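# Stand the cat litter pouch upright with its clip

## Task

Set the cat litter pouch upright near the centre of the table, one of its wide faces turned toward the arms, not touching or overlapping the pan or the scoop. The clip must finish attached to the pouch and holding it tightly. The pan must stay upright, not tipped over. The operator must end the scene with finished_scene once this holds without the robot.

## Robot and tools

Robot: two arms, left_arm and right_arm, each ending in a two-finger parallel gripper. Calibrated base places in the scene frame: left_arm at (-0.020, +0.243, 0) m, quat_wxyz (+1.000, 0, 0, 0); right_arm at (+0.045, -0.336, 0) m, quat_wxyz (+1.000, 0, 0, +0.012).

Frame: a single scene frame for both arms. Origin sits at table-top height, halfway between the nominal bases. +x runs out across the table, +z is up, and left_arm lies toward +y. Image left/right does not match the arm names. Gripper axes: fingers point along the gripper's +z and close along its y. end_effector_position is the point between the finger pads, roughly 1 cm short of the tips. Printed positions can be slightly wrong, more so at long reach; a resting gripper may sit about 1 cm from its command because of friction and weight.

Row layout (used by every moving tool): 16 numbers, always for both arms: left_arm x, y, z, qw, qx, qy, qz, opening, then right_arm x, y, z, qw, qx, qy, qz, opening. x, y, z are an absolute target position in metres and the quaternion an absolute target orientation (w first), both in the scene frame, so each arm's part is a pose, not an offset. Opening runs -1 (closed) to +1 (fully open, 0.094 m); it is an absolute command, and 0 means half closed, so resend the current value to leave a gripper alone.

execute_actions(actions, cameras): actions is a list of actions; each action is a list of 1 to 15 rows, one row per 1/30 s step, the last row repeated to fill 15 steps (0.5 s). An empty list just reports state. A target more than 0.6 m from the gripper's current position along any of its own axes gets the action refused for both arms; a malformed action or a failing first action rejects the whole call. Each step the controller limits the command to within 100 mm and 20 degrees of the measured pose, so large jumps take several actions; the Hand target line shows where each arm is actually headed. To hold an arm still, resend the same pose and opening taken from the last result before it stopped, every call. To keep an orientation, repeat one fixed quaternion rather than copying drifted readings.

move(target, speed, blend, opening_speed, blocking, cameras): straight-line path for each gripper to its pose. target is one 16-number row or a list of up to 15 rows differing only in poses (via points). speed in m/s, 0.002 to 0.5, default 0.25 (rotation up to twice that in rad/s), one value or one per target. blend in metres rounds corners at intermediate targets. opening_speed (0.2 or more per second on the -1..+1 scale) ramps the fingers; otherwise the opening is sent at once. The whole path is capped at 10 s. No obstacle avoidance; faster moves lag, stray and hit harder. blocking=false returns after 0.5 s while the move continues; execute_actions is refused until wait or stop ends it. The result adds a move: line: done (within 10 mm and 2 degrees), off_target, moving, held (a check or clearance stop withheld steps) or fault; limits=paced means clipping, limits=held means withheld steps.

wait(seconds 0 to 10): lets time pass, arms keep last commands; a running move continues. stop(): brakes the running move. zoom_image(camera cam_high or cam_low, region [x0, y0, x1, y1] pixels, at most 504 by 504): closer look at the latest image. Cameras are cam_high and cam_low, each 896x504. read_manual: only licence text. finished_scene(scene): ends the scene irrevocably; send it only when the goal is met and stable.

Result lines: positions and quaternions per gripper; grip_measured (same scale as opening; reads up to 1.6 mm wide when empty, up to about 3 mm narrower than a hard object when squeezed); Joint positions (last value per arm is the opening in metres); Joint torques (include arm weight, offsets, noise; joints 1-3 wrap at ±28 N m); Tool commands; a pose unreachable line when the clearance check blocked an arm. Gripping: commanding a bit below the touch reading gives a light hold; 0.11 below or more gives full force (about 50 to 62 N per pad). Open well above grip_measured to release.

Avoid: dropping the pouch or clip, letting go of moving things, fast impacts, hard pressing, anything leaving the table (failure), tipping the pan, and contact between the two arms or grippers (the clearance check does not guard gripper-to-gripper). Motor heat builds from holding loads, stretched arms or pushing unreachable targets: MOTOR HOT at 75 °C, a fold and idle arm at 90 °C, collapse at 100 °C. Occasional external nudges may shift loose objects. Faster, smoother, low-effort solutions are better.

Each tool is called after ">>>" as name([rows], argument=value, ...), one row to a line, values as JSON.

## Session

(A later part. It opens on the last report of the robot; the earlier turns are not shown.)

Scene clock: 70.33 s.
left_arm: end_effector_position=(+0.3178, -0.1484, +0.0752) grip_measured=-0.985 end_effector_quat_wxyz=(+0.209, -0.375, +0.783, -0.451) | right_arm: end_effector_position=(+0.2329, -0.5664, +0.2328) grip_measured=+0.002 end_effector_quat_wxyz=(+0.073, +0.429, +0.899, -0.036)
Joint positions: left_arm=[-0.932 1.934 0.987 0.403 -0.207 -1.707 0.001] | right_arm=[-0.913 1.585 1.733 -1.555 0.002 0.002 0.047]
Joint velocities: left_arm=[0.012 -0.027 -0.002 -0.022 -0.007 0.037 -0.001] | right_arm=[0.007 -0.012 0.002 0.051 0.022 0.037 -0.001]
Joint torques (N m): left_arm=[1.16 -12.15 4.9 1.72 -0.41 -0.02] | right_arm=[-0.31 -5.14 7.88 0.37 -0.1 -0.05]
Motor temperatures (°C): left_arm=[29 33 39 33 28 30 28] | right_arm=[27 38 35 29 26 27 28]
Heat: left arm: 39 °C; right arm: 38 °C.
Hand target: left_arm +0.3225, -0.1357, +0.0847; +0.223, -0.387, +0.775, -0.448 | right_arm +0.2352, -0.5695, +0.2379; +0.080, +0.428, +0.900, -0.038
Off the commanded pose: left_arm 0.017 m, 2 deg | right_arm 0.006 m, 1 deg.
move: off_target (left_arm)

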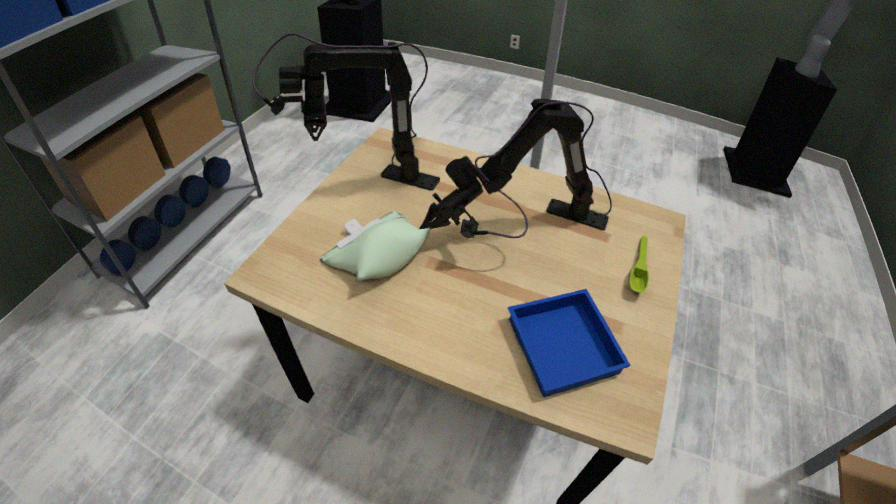

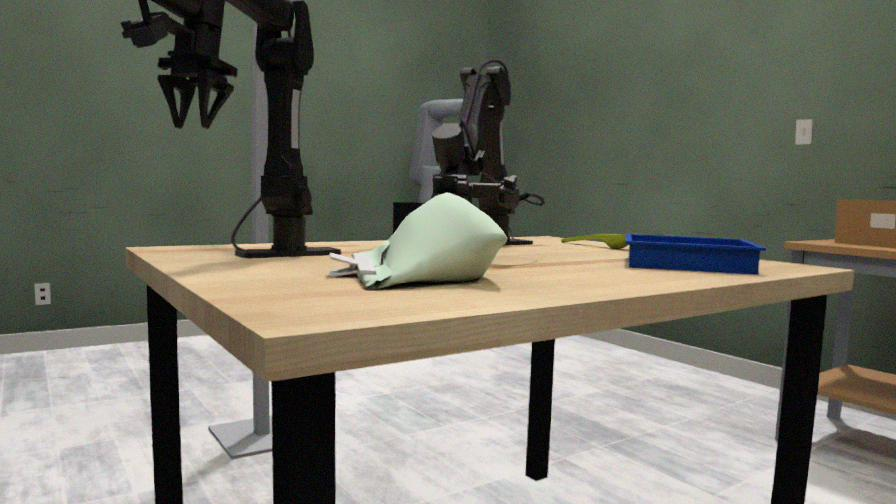

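>>> move(target=[0.325, -0.08, 0.09, 0.1913, -0.3314, 0.8001, -0.4619, -1.0, 0.2353, -0.5696, 0.2379, 0.080, 0.428, 0.900, -0.038, 0.0], speed=0.05)

>>> zoom_image(camera="cam_high", region=[310, 180, 460, 290])

Scene clock: 72.53 s.
left_arm: end_effector_position=(+0.3177, -0.0928, +0.0778) grip_measured=-0.985 end_effector_quat_wxyz=(+0.170, -0.320, +0.811, -0.460) | right_arm: end_effector_position=(+0.2329, -0.5664, +0.2328) grip_measured=+0.002 end_effector_quat_wxyz=(+0.073, +0.429, +0.899, -0.036)
Joint positions: left_arm=[-0.758 1.788 0.812 0.427 0.072 -1.549 0.001] | right_arm=[-0.913 1.585 1.733 -1.555 0.002 0.002 0.047]
Joint velocities: left_arm=[0.007 0.017 0.022 -0.037 -0.081 -0.037 -0.001] | right_arm=[0.012 -0.017 -0.012 -0.007 -0.037 0.037 0]
Joint torques (N m): left_arm=[1.55 -10.81 5.16 1.9 -0.3 -0.04] | right_arm=[-0.18 -5.03 7.8 0.43 -0.07 -0.09]
Motor temperatures (°C): left_arm=[29 34 38 33 28 30 28] | right_arm=[27 37 35 29 26 27 28]
Heat: left arm: 38 °C; right arm: 37 °C.
Hand target: left_arm +0.3252, -0.0811, +0.0904; +0.189, -0.332, +0.800, -0.463 | right_arm +0.2352, -0.5696, +0.2379; +0.080, +0.428, +0.900, -0.038
Off the commanded pose: left_arm 0.019 m, 3 deg | right_arm 0.006 m, 1 deg.
move: off_target (left_arm)

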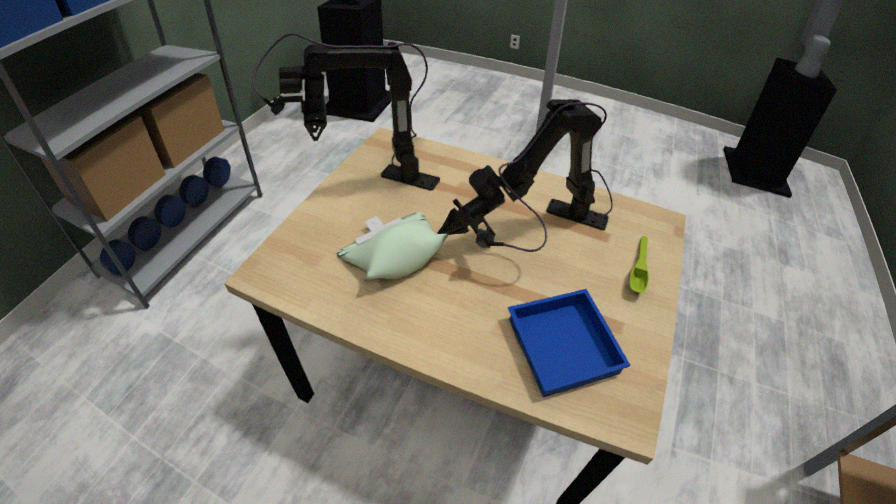

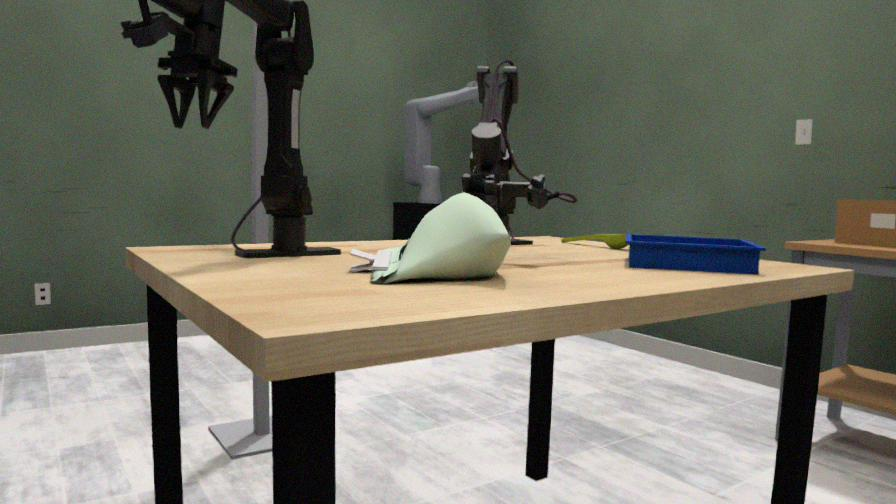

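Scaled by 3.360.

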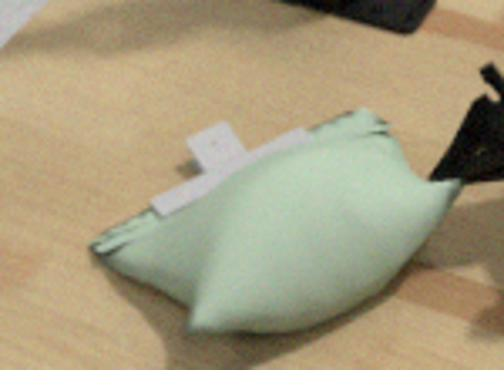

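>>> move([
  [0.305, -0.02, 0.092, 0.1750, -0.3030, 0.8110, -0.4690, -1.0, 0.2353, -0.5696, 0.2379, 0.080, 0.428, 0.900, -0.038, 0.0],
  [0.292, 0.04, 0.092, 0.1711, -0.2964, 0.8133, -0.4696, -1.0, 0.2353, -0.5696, 0.2379, 0.080, 0.428, 0.900, -0.038, 0.0],
], speed=0.06, blend=0.02)

>>> zoom_image(camera="cam_high", region=[330, 180, 500, 300])

Scene clock: 80.47 s.
left_arm: end_effector_position=(+0.2873, +0.0314, +0.0832) grip_measured=-0.986 end_effector_quat_wxyz=(+0.148, -0.293, +0.820, -0.468) | right_arm: end_effector_position=(+0.2329, -0.5664, +0.2328) grip_measured=+0.002 end_effector_quat_wxyz=(+0.073, +0.429, +0.899, -0.036)
Joint positions: left_arm=[-0.399 1.434 0.484 0.339 0.441 -1.318 0.001] | right_arm=[-0.913 1.585 1.733 -1.555 0.002 0.002 0.047]
Joint velocities: left_arm=[0.007 -0.002 0.012 0.022 -0.051 0.081 0] | right_arm=[0.002 -0.002 -0.002 -0.037 0.007 -0.037 -0.001]
Joint torques (N m): left_arm=[1.35 -7.04 5.75 1.88 -0.07 0.01] | right_arm=[-0.16 -5.14 7.88 0.41 -0.06 -0.11]
Motor temperatures (°C): left_arm=[29 36 37 34 28 30 29] | right_arm=[27 37 35 29 26 27 28]
Heat: left arm: 37 °C; right arm: 37 °C.
Hand target: left_arm +0.2930, +0.0390, +0.0936; +0.168, -0.298, +0.812, -0.473 | right_arm +0.2352, -0.5696, +0.2379; +0.080, +0.428, +0.900, -0.038
Off the commanded pose: left_arm 0.013 m, 3 deg | right_arm 0.006 m, 1 deg.
move: off_target (left_arm)

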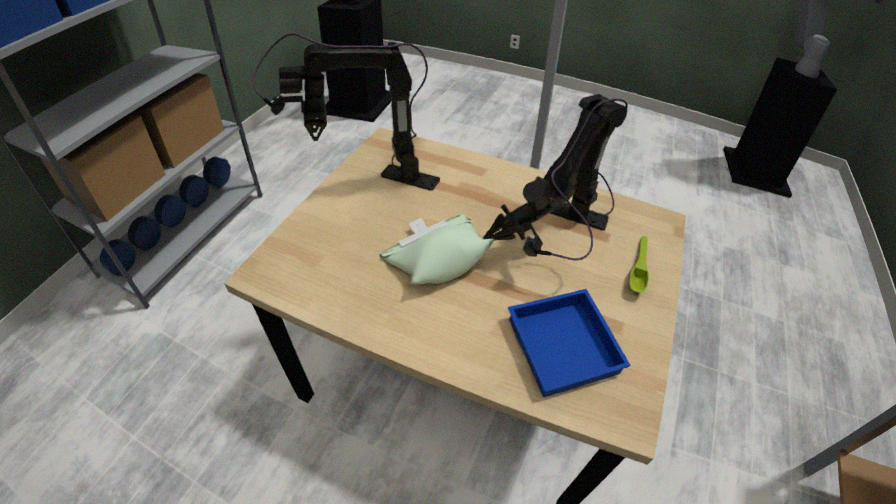

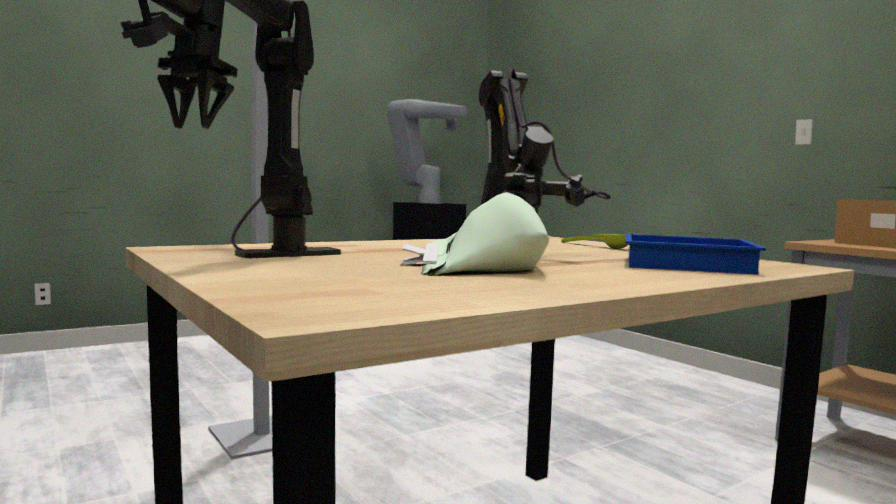

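Scaled by 2.965.

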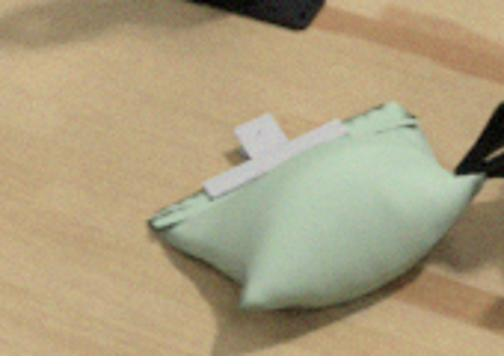

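>>> move([
  [0.335, 0.062, 0.095, 0.1504, -0.2604, 0.8259, -0.4769, -1.0, 0.2353, -0.5696, 0.2379, 0.080, 0.428, 0.900, -0.038, 0.0],
  [0.38, 0.070, 0.096, 0.1294, -0.2242, 0.8365, -0.4830, -1.0, 0.2353, -0.5696, 0.2379, 0.080, 0.428, 0.900, -0.038, 0.0],
  [0.43, 0.064, 0.098, 0.1040, -0.1801, 0.8471, -0.4891, -1.0, 0.2353, -0.5696, 0.2379, 0.080, 0.428, 0.900, -0.038, 0.0],
], speed=0.05, blend=0.02)

>>> zoom_image(camera="cam_high", region=[360, 180, 560, 320])

Scene clock: 84.57 s.
left_arm: end_effector_position=(+0.4112, +0.0579, +0.0942) grip_measured=-0.990 end_effector_quat_wxyz=(+0.072, -0.186, +0.845, -0.496) | right_arm: end_effector_position=(+0.2329, -0.5664, +0.2328) grip_measured=+0.002 end_effector_quat_wxyz=(+0.073, +0.429, +0.899, -0.036)
Joint positions: left_arm=[-0.109 1.945 1.181 -0.138 0.884 -0.867 0] | right_arm=[-0.913 1.585 1.733 -1.555 0.002 0.002 0.047]
Joint velocities: left_arm=[-0.002 -0.002 -0.002 0.066 -0.022 -0.022 -0.001] | right_arm=[-0.012 -0.022 -0.017 0.051 -0.051 0.022 0.001]
Joint torques (N m): left_arm=[0.69 -7.64 9.57 1.71 0.04 0.06] | right_arm=[-0.25 -5.3 7.99 0.4 -0.07 -0.1]
Motor temperatures (°C): left_arm=[29 35 38 35 28 30 29] | right_arm=[27 37 35 29 26 27 28]
Heat: left arm: 38 °C; right arm: 37 °C.
Hand target: left_arm +0.4293, +0.0629, +0.0993; +0.103, -0.182, +0.845, -0.492 | right_arm +0.2352, -0.5696, +0.2379; +0.080, +0.428, +0.900, -0.038
Off the commanded pose: left_arm 0.020 m, 4 deg | right_arm 0.006 m, 1 deg.
move: off_target (left_arm)

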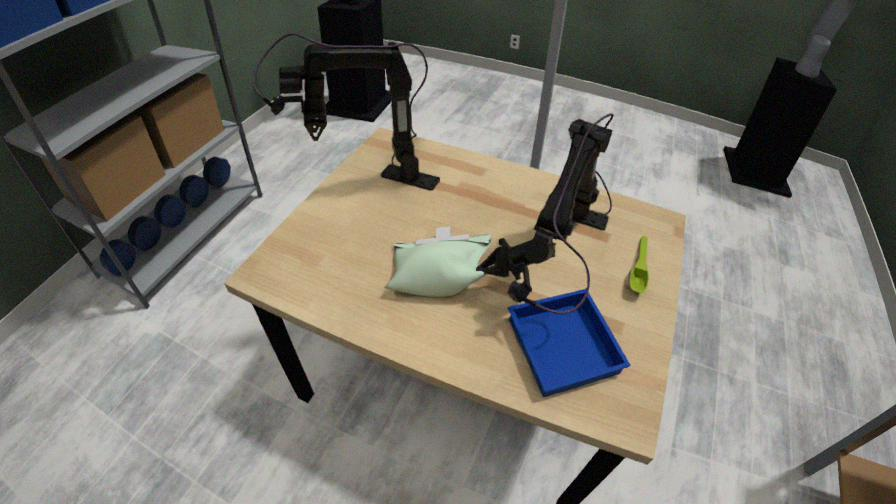

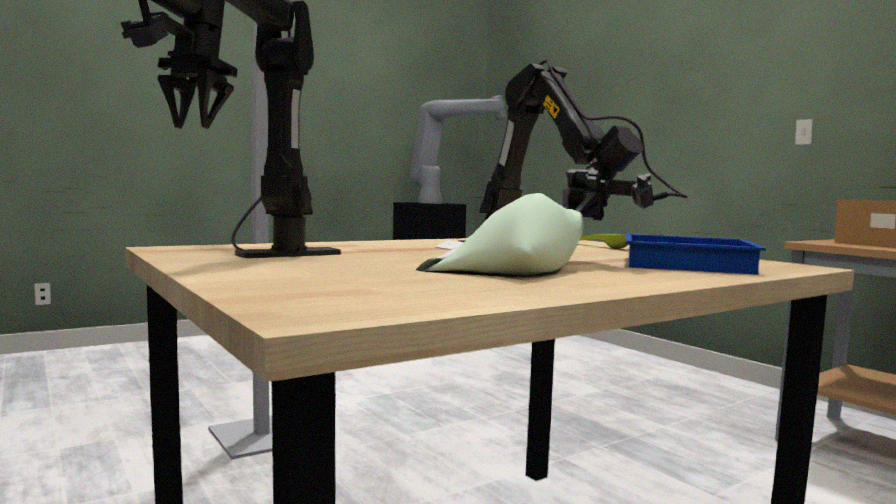

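Scaled by 2.520.

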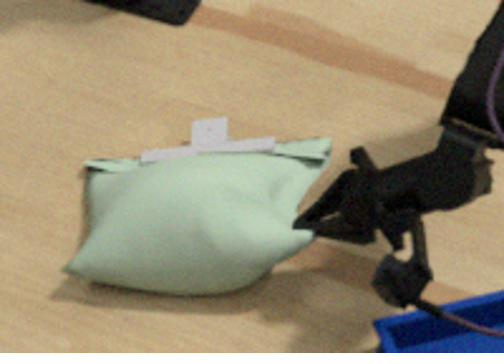

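>>> move([
  [0.472, 0.050, 0.098, 0.1040, -0.1801, 0.8471, -0.4891, -1.0, 0.2353, -0.5696, 0.2379, 0.080, 0.428, 0.900, -0.038, 0.0],
  [0.50, 0.026, 0.098, 0.1040, -0.1801, 0.8471, -0.4891, -1.0, 0.2353, -0.5696, 0.2379, 0.080, 0.428, 0.900, -0.038, 0.0],
], speed=0.05, blend=0.02)

>>> zoom_image(camera="cam_high", region=[360, 180, 560, 320])

Scene clock: 87.83 s.
left_arm: end_effector_position=(+0.4836, +0.0286, +0.0966) grip_measured=-0.992 end_effector_quat_wxyz=(+0.076, -0.184, +0.846, -0.495) | right_arm: end_effector_position=(+0.2329, -0.5664, +0.2328) grip_measured=+0.002 end_effector_quat_wxyz=(+0.073, +0.429, +0.899, -0.036)
Joint positions: left_arm=[-0.157 2.192 1.566 -0.229 0.849 -0.919 0] | right_arm=[-0.913 1.585 1.733 -1.556 0.002 0.002 0.047]
Joint velocities: left_arm=[0.012 -0.012 -0.002 -0.022 0.051 0.051 0] | right_arm=[-0.017 -0.007 -0.002 -0.081 0.022 -0.051 0]
Joint torques (N m): left_arm=[-0.66 -9.42 10.07 1.86 -0.16 -0.03] | right_arm=[-0.34 -5 7.91 0.38 -0.03 -0.1]
Motor temperatures (°C): left_arm=[29 35 38 35 28 30 29] | right_arm=[27 37 35 29 26 27 28]
Heat: left arm: 38 °C; right arm: 37 °C.
Hand target: left_arm +0.4988, +0.0258, +0.0970; +0.104, -0.180, +0.847, -0.489 | right_arm +0.2351, -0.5695, +0.2379; +0.080, +0.428, +0.900, -0.038
Off the commanded pose: left_arm 0.017 m, 3 deg | right_arm 0.007 m, 1 deg.
move: off_target (left_arm); blend cut to 0.0184 m at target 1

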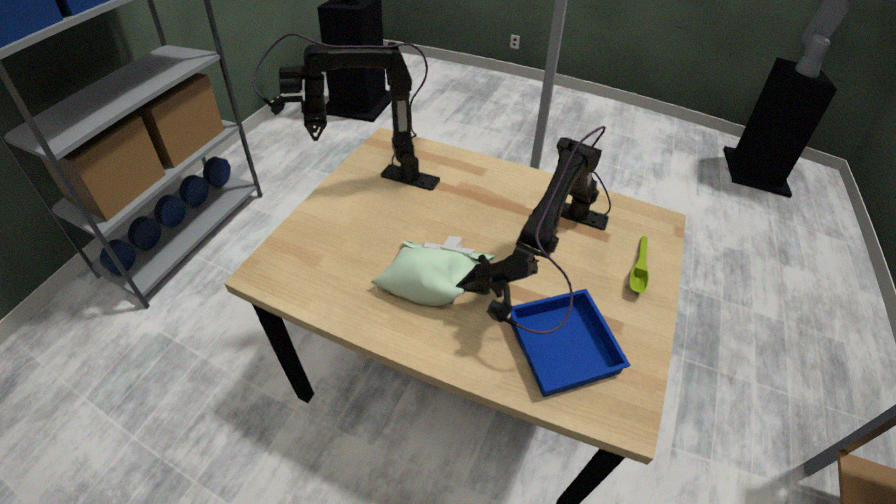

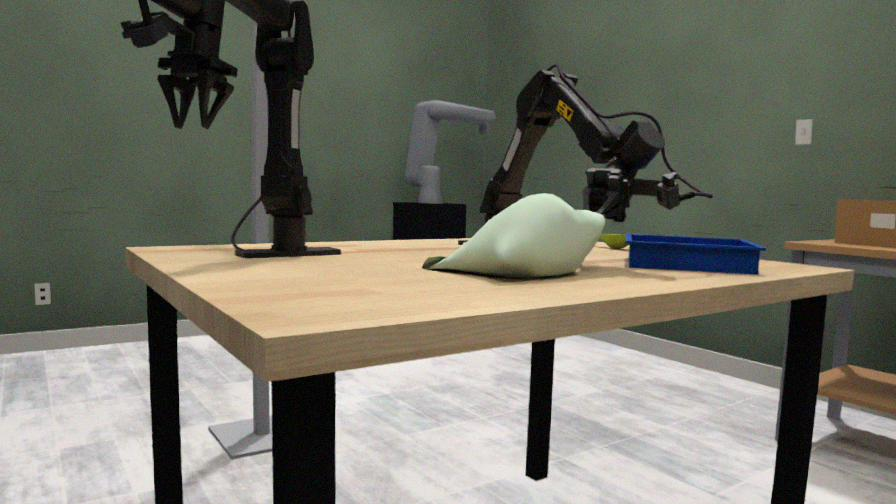

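Scaled by 2.520.

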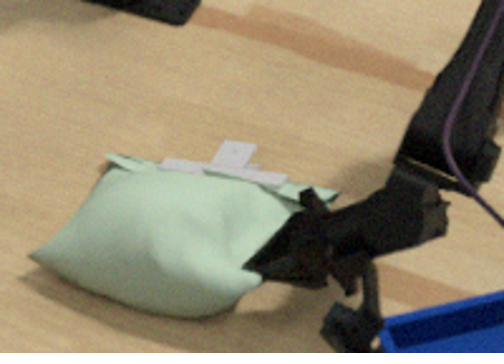

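>>> move([
  [0.518, -0.025, 0.098, 0.1040, -0.1801, 0.8471, -0.4891, -1.0, 0.2353, -0.5696, 0.2379, 0.080, 0.428, 0.900, -0.038, 0.0],
], speed=0.05)

>>> zoom_image(camera="cam_high", region=[360, 180, 560, 320])

Scene clock: 89.77 s.
left_arm: end_effector_position=(+0.5112, -0.0093, +0.0985) grip_measured=-0.992 end_effector_quat_wxyz=(+0.093, -0.195, +0.848, -0.485) | right_arm: end_effector_position=(+0.2329, -0.5664, +0.2328) grip_measured=+0.002 end_effector_quat_wxyz=(+0.073, +0.429, +0.899, -0.036)
Joint positions: left_arm=[-0.236 2.285 1.727 -0.222 0.752 -1.015 0] | right_arm=[-0.913 1.585 1.733 -1.556 0.002 0.002 0.047]
Joint velocities: left_arm=[0.017 0.007 0.012 0.022 0.022 0.007 -0.001] | right_arm=[-0.017 -0.002 -0.012 -0.007 0.007 0.007 0.001]
Joint torques (N m): left_arm=[-2.17 -9.96 9.58 1.92 0.14 0.05] | right_arm=[-0.25 -5.11 8.18 0.45 -0.05 -0.1]
Motor temperatures (°C): left_arm=[29 36 39 35 28 30 29] | right_arm=[27 37 35 29 26 27 28]
Heat: left arm: 39 °C; right arm: 37 °C.
Hand target: left_arm +0.5164, -0.0247, +0.0970; +0.104, -0.179, +0.848, -0.488 | right_arm +0.2352, -0.5695, +0.2379; +0.080, +0.428, +0.900, -0.038
Off the commanded pose: left_arm 0.017 m, 2 deg | right_arm 0.007 m, 1 deg.
move: off_target (left_arm)

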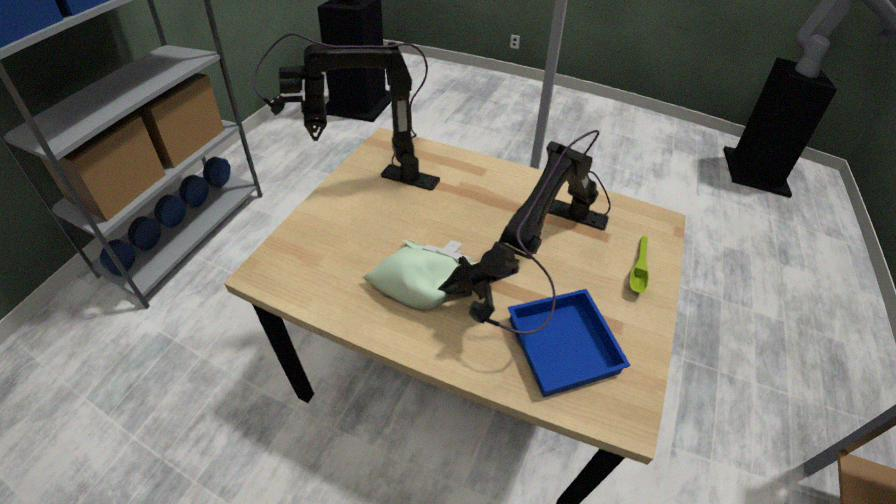

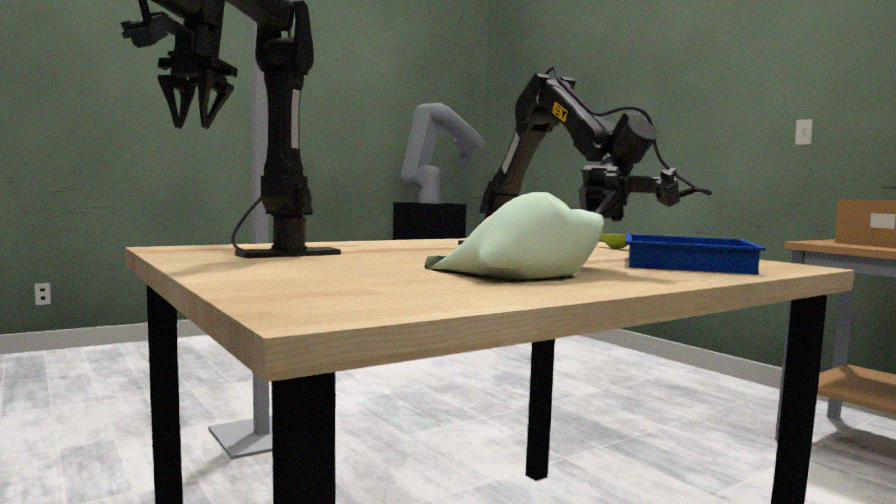

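Scaled by 2.520.

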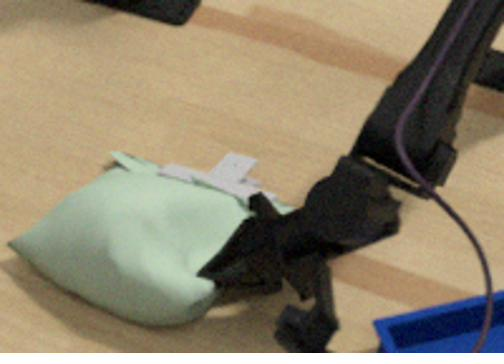

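>>> move([
  [0.516, -0.020, 0.078, 0.1040, -0.1801, 0.8471, -0.4891, -1.0, 0.2353, -0.5696, 0.2379, 0.080, 0.428, 0.900, -0.038, 0.0],
], speed=0.04, cameras=["cam_low"])

>>> move([
  [0.516, -0.020, 0.078, 0.1040, -0.1801, 0.8471, -0.4891, 0.0, 0.2353, -0.5696, 0.2379, 0.080, 0.428, 0.900, -0.038, 0.0],
], speed=0.04, opening_speed=0.5)

>>> zoom_image(camera="cam_high", region=[360, 180, 560, 320])

Scene clock: 91.23 s.
left_arm: end_effector_position=(+0.5152, -0.0115, +0.0965) grip_measured=-0.992 end_effector_quat_wxyz=(+0.102, -0.186, +0.844, -0.493) | right_arm: end_effector_position=(+0.2329, -0.5664, +0.2328) grip_measured=+0.002 end_effector_quat_wxyz=(+0.073, +0.429, +0.899, -0.036)
Joint positions: left_arm=[-0.236 2.298 1.718 -0.168 0.76 -1.015 0] | right_arm=[-0.913 1.585 1.733 -1.556 0.002 0.002 0.047]
Joint velocities: left_arm=[-0.007 0.002 -0.007 -0.022 -0.051 -0.007 0] | right_arm=[-0.002 0.002 0.002 0.051 0.037 -0.022 0]
Joint torques (N m): left_arm=[-1.17 -9.81 6.17 2.02 0.1 0.08] | right_arm=[-0.31 -4.97 8.06 0.42 -0.04 -0.07]
Motor temperatures (°C): left_arm=[29 36 38 35 28 30 29] | right_arm=[27 37 35 29 26 27 28]
Heat: left arm: 38 °C; right arm: 37 °C.
Hand target: left_arm +0.5146, -0.0194, +0.0780; +0.103, -0.180, +0.848, -0.488 | right_arm +0.2352, -0.5695, +0.2379; +0.080, +0.428, +0.900, -0.038
Off the commanded pose: left_arm 0.020 m, 1 deg | right_arm 0.007 m, 1 deg.
move: off_target (left_arm)
Images, in order (width x height): cam_low 896x504.

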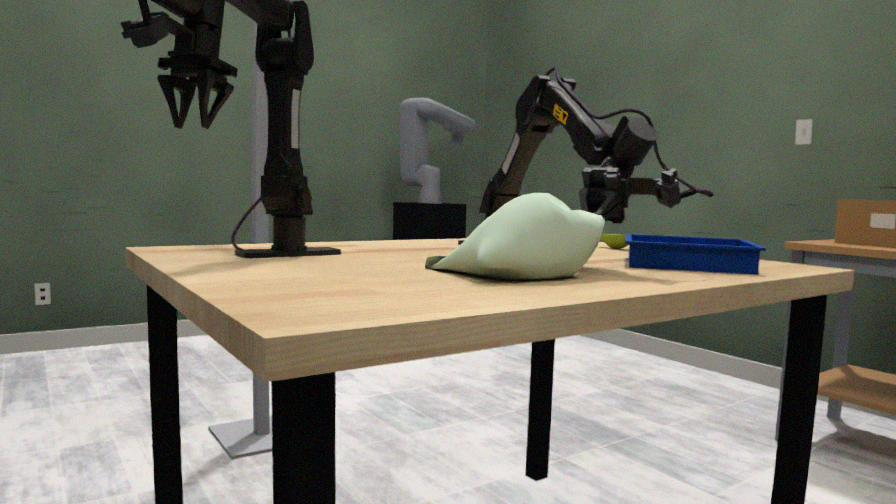

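Scene clock: 93.43 s.
left_arm: end_effector_position=(+0.5271, -0.0079, +0.0978) grip_measured=-0.001 end_effector_quat_wxyz=(+0.133, -0.185, +0.841, -0.490) | right_arm: end_effector_position=(+0.2329, -0.5664, +0.2328) grip_measured=+0.002 end_effector_quat_wxyz=(+0.073, +0.429, +0.899, -0.036)
Joint positions: left_arm=[-0.234 2.304 1.718 -0.114 0.721 -1.015 0.047] | right_arm=[-0.913 1.585 1.733 -1.556 0.002 0.002 0.047]
Joint velocities: left_arm=[0.002 -0.007 -0.007 0.037 -0.007 -0.051 -0.002] | right_arm=[0.007 0.007 -0.012 0.007 -0.051 -0.007 -0.001]
Joint torques (N m): left_arm=[-1.62 -10.39 6.34 1.58 0.49 0.1] | right_arm=[-0.17 -5.16 8.01 0.39 -0.1 -0.1]
Motor temperatures (°C): left_arm=[29 36 38 35 28 30 29] | right_arm=[27 37 35 29 26 27 28]
Heat: left arm: 38 °C; right arm: 37 °C.
Hand target: left_arm +0.5154, -0.0195, +0.0785; +0.104, -0.180, +0.847, -0.489 | right_arm +0.2352, -0.5695, +0.2379; +0.080, +0.428, +0.900, -0.038
Off the commanded pose: left_arm 0.026 m, 3 deg | right_arm 0.007 m, 1 deg.
move: off_target (left_arm)

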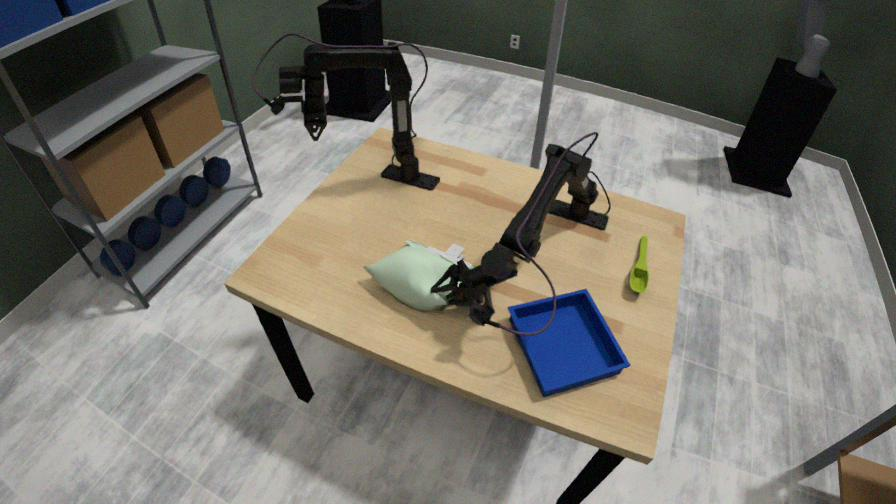

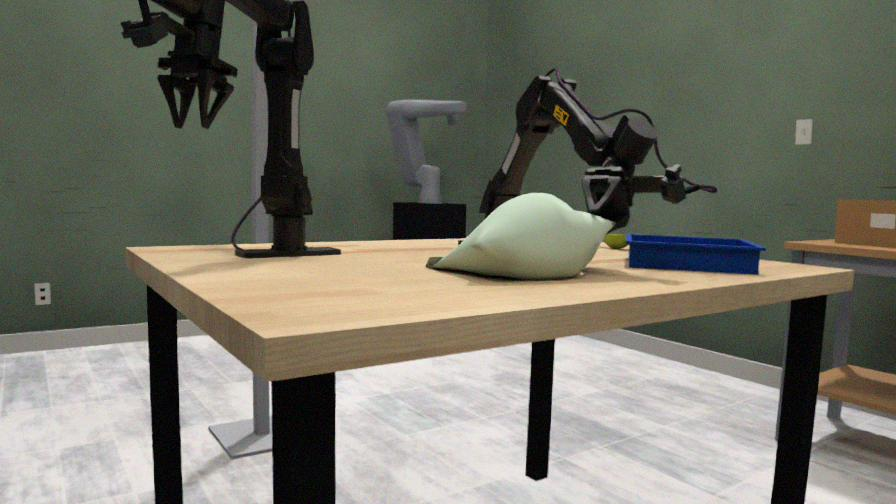

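Scaled by 2.520.

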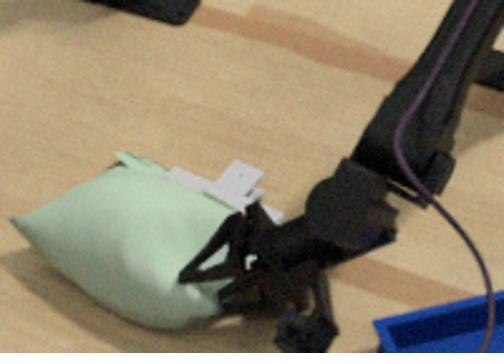

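>>> move([
  [0.520, 0.010, 0.10, 0.1040, -0.1801, 0.8471, -0.4891, 0.3, 0.2353, -0.5696, 0.2379, 0.080, 0.428, 0.900, -0.038, 0.0],
  [0.490, 0.070, 0.13, 0.1040, -0.1801, 0.8471, -0.4891, 0.3, 0.2353, -0.5696, 0.2379, 0.080, 0.428, 0.900, -0.038, 0.0],
], speed=0.06, opening_speed=0.5)

>>> zoom_image(camera="cam_high", region=[350, 200, 550, 340])

Scene clock: 96.30 s.
left_arm: end_effector_position=(+0.4972, +0.0701, +0.1179) grip_measured=+0.299 end_effector_quat_wxyz=(+0.100, -0.191, +0.847, -0.486) | right_arm: end_effector_position=(+0.2329, -0.5664, +0.2328) grip_measured=+0.002 end_effector_quat_wxyz=(+0.073, +0.429, +0.899, -0.036)
Joint positions: left_arm=[-0.074 2.172 1.636 -0.353 0.859 -0.84 0.061] | right_arm=[-0.913 1.585 1.733 -1.556 0.002 0.002 0.047]
Joint velocities: left_arm=[-0.007 0.002 0.002 0.022 0.051 -0.007 0] | right_arm=[0.002 -0.012 -0.012 0.022 -0.037 0.022 0.002]
Joint torques (N m): left_arm=[0.42 -14.16 5.83 1.35 0.52 0.06] | right_arm=[-0.31 -5.14 7.6 0.39 -0.14 -0.13]
Motor temperatures (°C): left_arm=[29 39 38 35 28 30 29] | right_arm=[27 37 35 29 26 27 28]
Heat: left arm: 39 °C; right arm: 37 °C.
Hand target: left_arm +0.4915, +0.0699, +0.1314; +0.104, -0.182, +0.845, -0.491 | right_arm +0.2352, -0.5695, +0.2379; +0.080, +0.428, +0.900, -0.038
Off the commanded pose: left_arm 0.014 m, 1 deg | right_arm 0.007 m, 1 deg.
move: off_target (left_arm)

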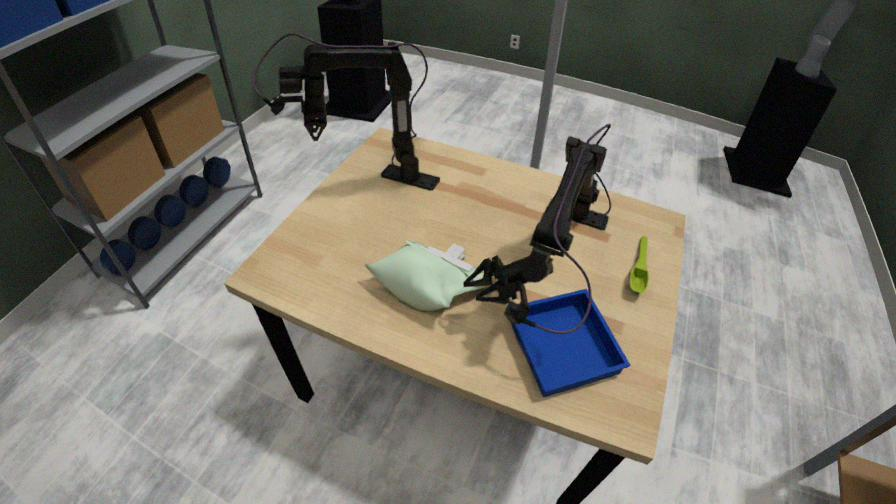

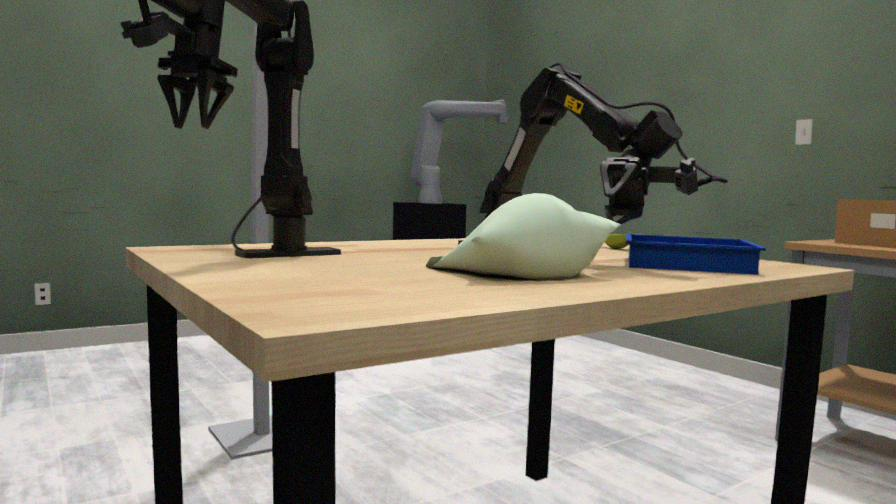

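Scaled by 2.520.

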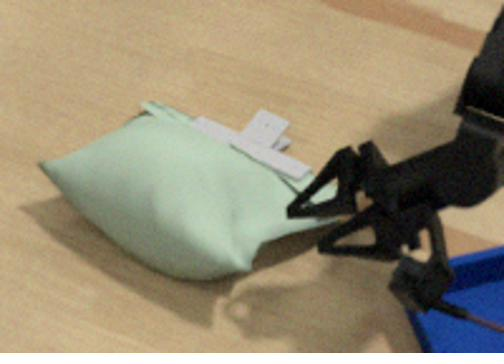

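>>> move([
  [0.43, 0.095, 0.19, 0.1294, -0.2242, 0.8365, -0.4830, 0.3, 0.2353, -0.5696, 0.2379, 0.080, 0.428, 0.900, -0.038, 0.0],
  [0.28, 0.13, 0.19, 0.25, -0.43301, 0.75, -0.43301, 0.0, 0.25, -0.47, 0.165, 0, 0.2588, 0.9659, 0, 0.0],
], speed=0.15, blend=0.03)

>>> zoom_image(camera="cam_high", region=[350, 210, 510, 322])

>>> zoom_image(camera="cam_low", region=[410, 170, 640, 300])

every target must give the same left_gripper/opening; nothing of the call was run
Scene clock: 99.03 s.
left_arm: end_effector_position=(+0.4971, +0.0701, +0.1179) grip_measured=+0.299 end_effector_quat_wxyz=(+0.100, -0.191, +0.847, -0.486) | right_arm: end_effector_position=(+0.2329, -0.5664, +0.2328) grip_measured=+0.002 end_effector_quat_wxyz=(+0.073, +0.429, +0.899, -0.036)
Joint positions: left_arm=[-0.074 2.172 1.636 -0.354 0.86 -0.84 0.061] | right_arm=[-0.913 1.585 1.733 -1.556 0.002 0.002 0.047]
Joint velocities: left_arm=[0.007 -0.002 -0.022 0.051 -0.022 -0.051 -0.001] | right_arm=[0.007 0.007 0.002 -0.066 0.037 0.066 -0.001]
Joint torques (N m): left_arm=[0.17 -14.16 6.02 1.28 0.51 0.12] | right_arm=[-0.59 -5.16 7.95 0.38 -0.11 -0.12]
Motor temperatures (°C): left_arm=[29 41 38 35 28 30 29] | right_arm=[27 37 35 29 26 27 28]
Heat: left arm: 41 °C; right arm: 37 °C.
Hand target: left_arm +0.4915, +0.0699, +0.1314; +0.104, -0.181, +0.845, -0.491 | right_arm +0.2352, -0.5695, +0.2379; +0.080, +0.428, +0.900, -0.038
Tool commands: left_gripper/opening=+0.3 right_gripper/opening=+0.0
Off the commanded pose: left_arm 0.014 m, 1 deg | right_arm 0.007 m, 1 deg.

Scaled by 3.150.

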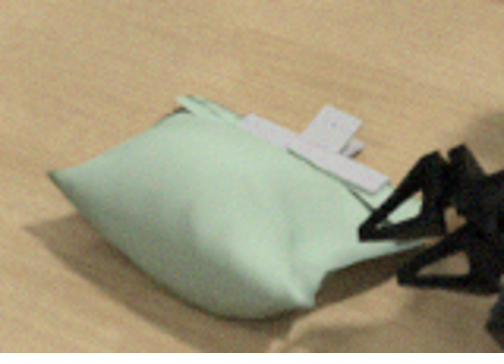

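Scaled by 2.191.

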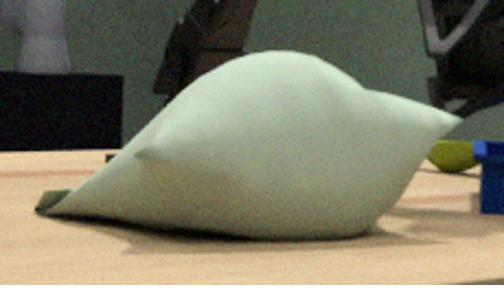

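>>> move([
  [0.43, 0.095, 0.19, 0.1294, -0.2242, 0.8365, -0.4830, 0.0, 0.25, -0.50, 0.18, 0, 0.3420, 0.9397, 0, 0.0],
  [0.28, 0.13, 0.19, 0.25, -0.43301, 0.75, -0.43301, 0.0, 0.25, -0.45, 0.165, 0, 0.2588, 0.9659, 0, 0.0],
], speed=0.15, blend=0.03)

>>> zoom_image(camera="cam_high", region=[350, 210, 510, 322])

>>> zoom_image(camera="cam_low", region=[410, 170, 640, 300])

Scene clock: 102.67 s.
left_arm: end_effector_position=(+0.2865, +0.1299, +0.1960) grip_measured=+0.001 end_effector_quat_wxyz=(+0.255, -0.427, +0.747, -0.442) | right_arm: end_effector_position=(+0.2511, -0.4511, +0.1639) grip_measured=+0.002 end_effector_quat_wxyz=(-0.014, +0.261, +0.965, +0.004)
Joint positions: left_arm=[-0.201 0.928 0.635 -0.231 0.287 -1.405 0.047] | right_arm=[-0.538 1.47 1.353 -1.483 0 0.014 0.047]
Joint velocities: left_arm=[-0.007 -0.012 0.007 -0.007 -0.037 0.022 0] | right_arm=[-0.012 0.002 0.007 0.051 -0.051 0.022 -0.002]
Joint torques (N m): left_arm=[-0.46 -2.26 6.61 1.77 -0.06 0.01] | right_arm=[0.54 -6.48 4.52 0.26 -0.1 0.07]
Motor temperatures (°C): left_arm=[29 40 38 35 28 30 29] | right_arm=[27 37 35 29 26 27 28]
Heat: left arm: 40 °C; right arm: 37 °C.
Hand target: left_arm +0.2821, +0.1308, +0.1895; +0.251, -0.430, +0.751, -0.434 | right_arm +0.2524, -0.4484, +0.1647; -0.002, +0.260, +0.966, +0.004
Off the commanded pose: left_arm 0.009 m, 1 deg | right_arm 0.002 m, 2 deg.
move: done

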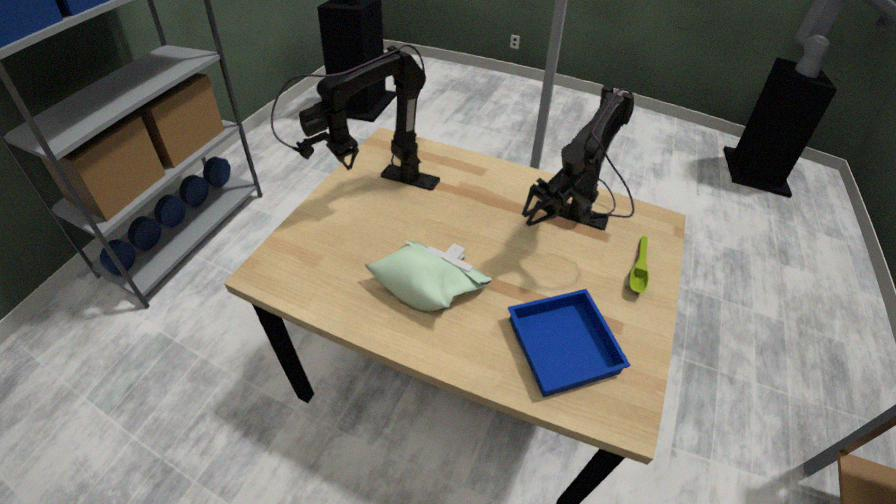

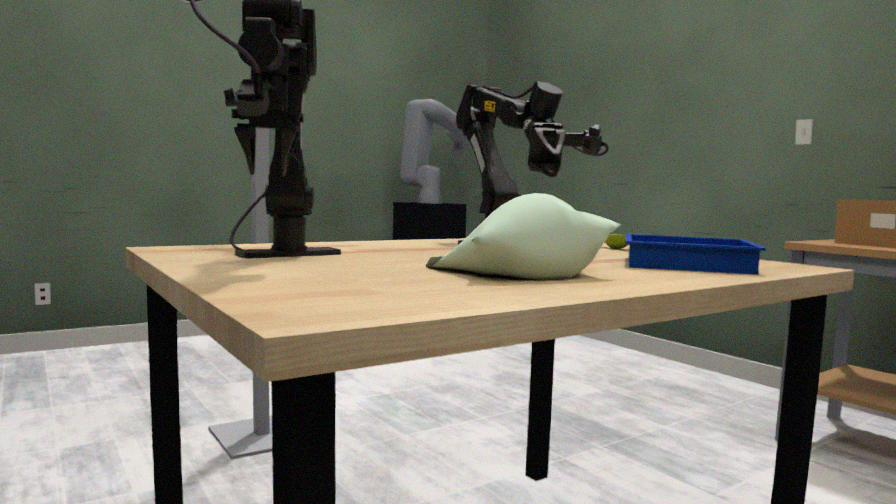

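Scaled by 3.150.

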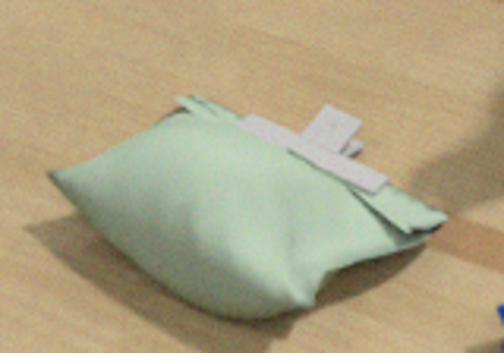

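Scaled by 2.191.

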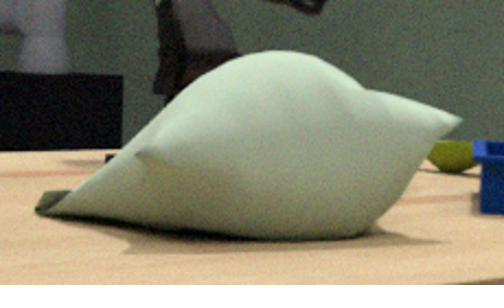

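>>> execute_actions(actions=[])

Scene clock: 103.30 s.
left_arm: end_effector_position=(+0.2865, +0.1300, +0.1959) grip_measured=+0.001 end_effector_quat_wxyz=(+0.255, -0.427, +0.747, -0.442) | right_arm: end_effector_position=(+0.2511, -0.4511, +0.1639) grip_measured=+0.002 end_effector_quat_wxyz=(-0.014, +0.261, +0.965, +0.004)
Joint positions: left_arm=[-0.201 0.928 0.635 -0.231 0.286 -1.406 0.047] | right_arm=[-0.538 1.47 1.353 -1.483 0 0.014 0.047]
Joint velocities: left_arm=[-0.007 0.002 0.007 -0.11 -0.051 -0.022 -0.001] | right_arm=[0.002 -0.007 -0.022 -0.051 -0.066 -0.007 0.001]
Joint torques (N m): left_arm=[-0.34 -2.37 6.48 1.74 -0.01 0.04] | right_arm=[0.72 -6.61 4.59 0.27 -0.06 0.07]
Motor temperatures (°C): left_arm=[29 39 38 35 28 30 29] | right_arm=[27 37 35 29 26 27 28]
Heat: left arm: 39 °C; right arm: 37 °C.
Hand target: left_arm +0.2821, +0.1309, +0.1895; +0.251, -0.430, +0.750, -0.434 | right_arm +0.2524, -0.4484, +0.1647; -0.002, +0.260, +0.966, +0.004
Tool commands: left_gripper/opening=+0.0 right_gripper/opening=+0.0
Off the commanded pose: left_arm 0.009 m, 1 deg | right_arm 0.002 m, 2 deg.

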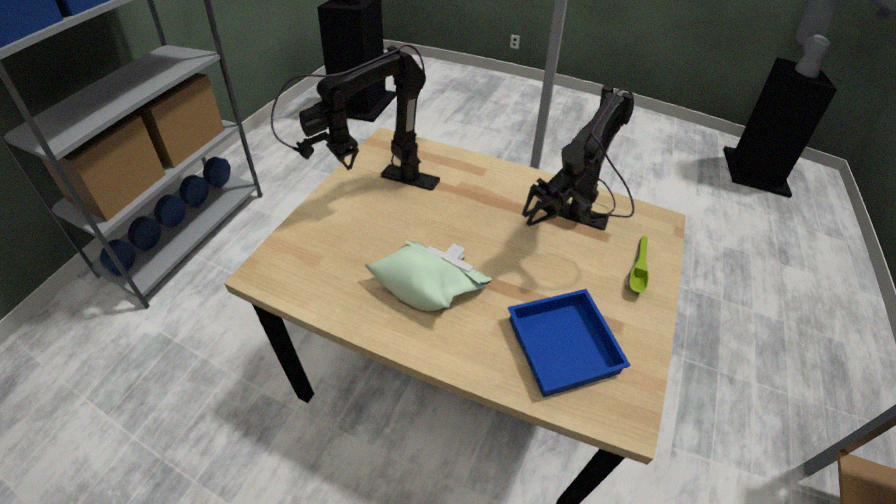

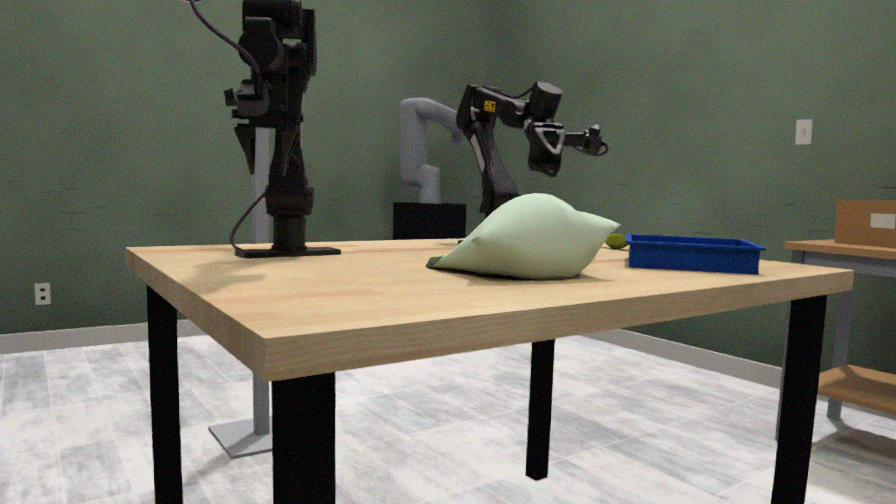

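>>> zoom_image(camera="cam_high", region=[350, 210, 510, 322])

>>> zoom_image(camera="cam_low", region=[410, 170, 640, 300])

Scaled by 3.150.

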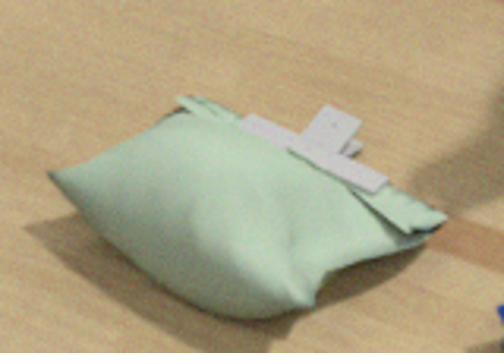

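Scaled by 2.191.

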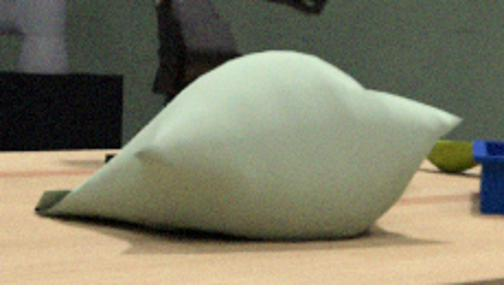

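>>> move([
  [0.28, 0.13, 0.19, 0.25, -0.43301, 0.75, -0.43301, -0.255, 0.24, -0.39, 0.16, 0, -0.342, 0.9397, 0, -0.255],
  [0.33, 0.078, 0.12, 0.25, -0.43301, 0.75, -0.43301, -0.255, 0.235, -0.32, 0.15, 0, -0.7373, 0.6756, 0, -0.255],
], speed=0.3, blend=0.02)

Scene clock: 109.77 s.
left_arm: end_effector_position=(+0.3306, +0.0774, +0.1255) grip_measured=-0.254 end_effector_quat_wxyz=(+0.251, -0.431, +0.749, -0.437) | right_arm: end_effector_position=(+0.2390, -0.3198, +0.1515) grip_measured=-0.253 end_effector_quat_wxyz=(+0.005, +0.733, -0.681, -0.005)
Joint positions: left_arm=[-0.387 1.316 0.553 0.246 0.123 -1.502 0.035] | right_arm=[0.054 1.293 1.162 -1.454 0 -1.567 0.035]
Joint velocities: left_arm=[-0.022 -0.007 0.007 -0.095 0.007 0.037 0.001] | right_arm=[-0.002 0.002 0.002 0.007 -0.007 -0.007 -0.001]
Joint torques (N m): left_arm=[-0.31 -3.38 5.78 2 -0.11 0.01] | right_arm=[0.58 -4.57 4.51 0.15 -0.14 -0.13]
Motor temperatures (°C): left_arm=[29 36 38 35 28 30 28] | right_arm=[27 37 34 29 26 27 28]
Heat: left arm: 38 °C; right arm: 37 °C.
Hand target: left_arm +0.3285, +0.0782, +0.1191; +0.251, -0.432, +0.751, -0.431 | right_arm +0.2360, -0.3166, +0.1504; -0.001, +0.738, -0.675, -0.006
Off the commanded pose: left_arm 0.006 m, 1 deg | right_arm 0.004 m, 1 deg.
move: done

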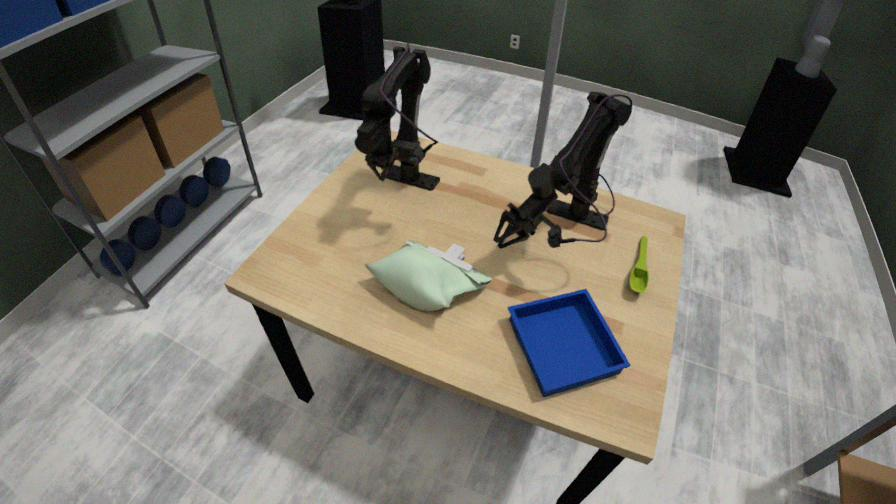

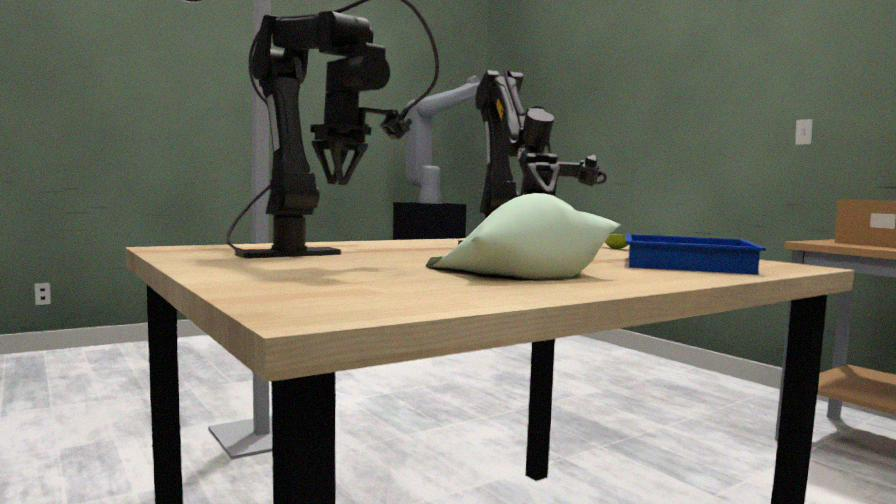

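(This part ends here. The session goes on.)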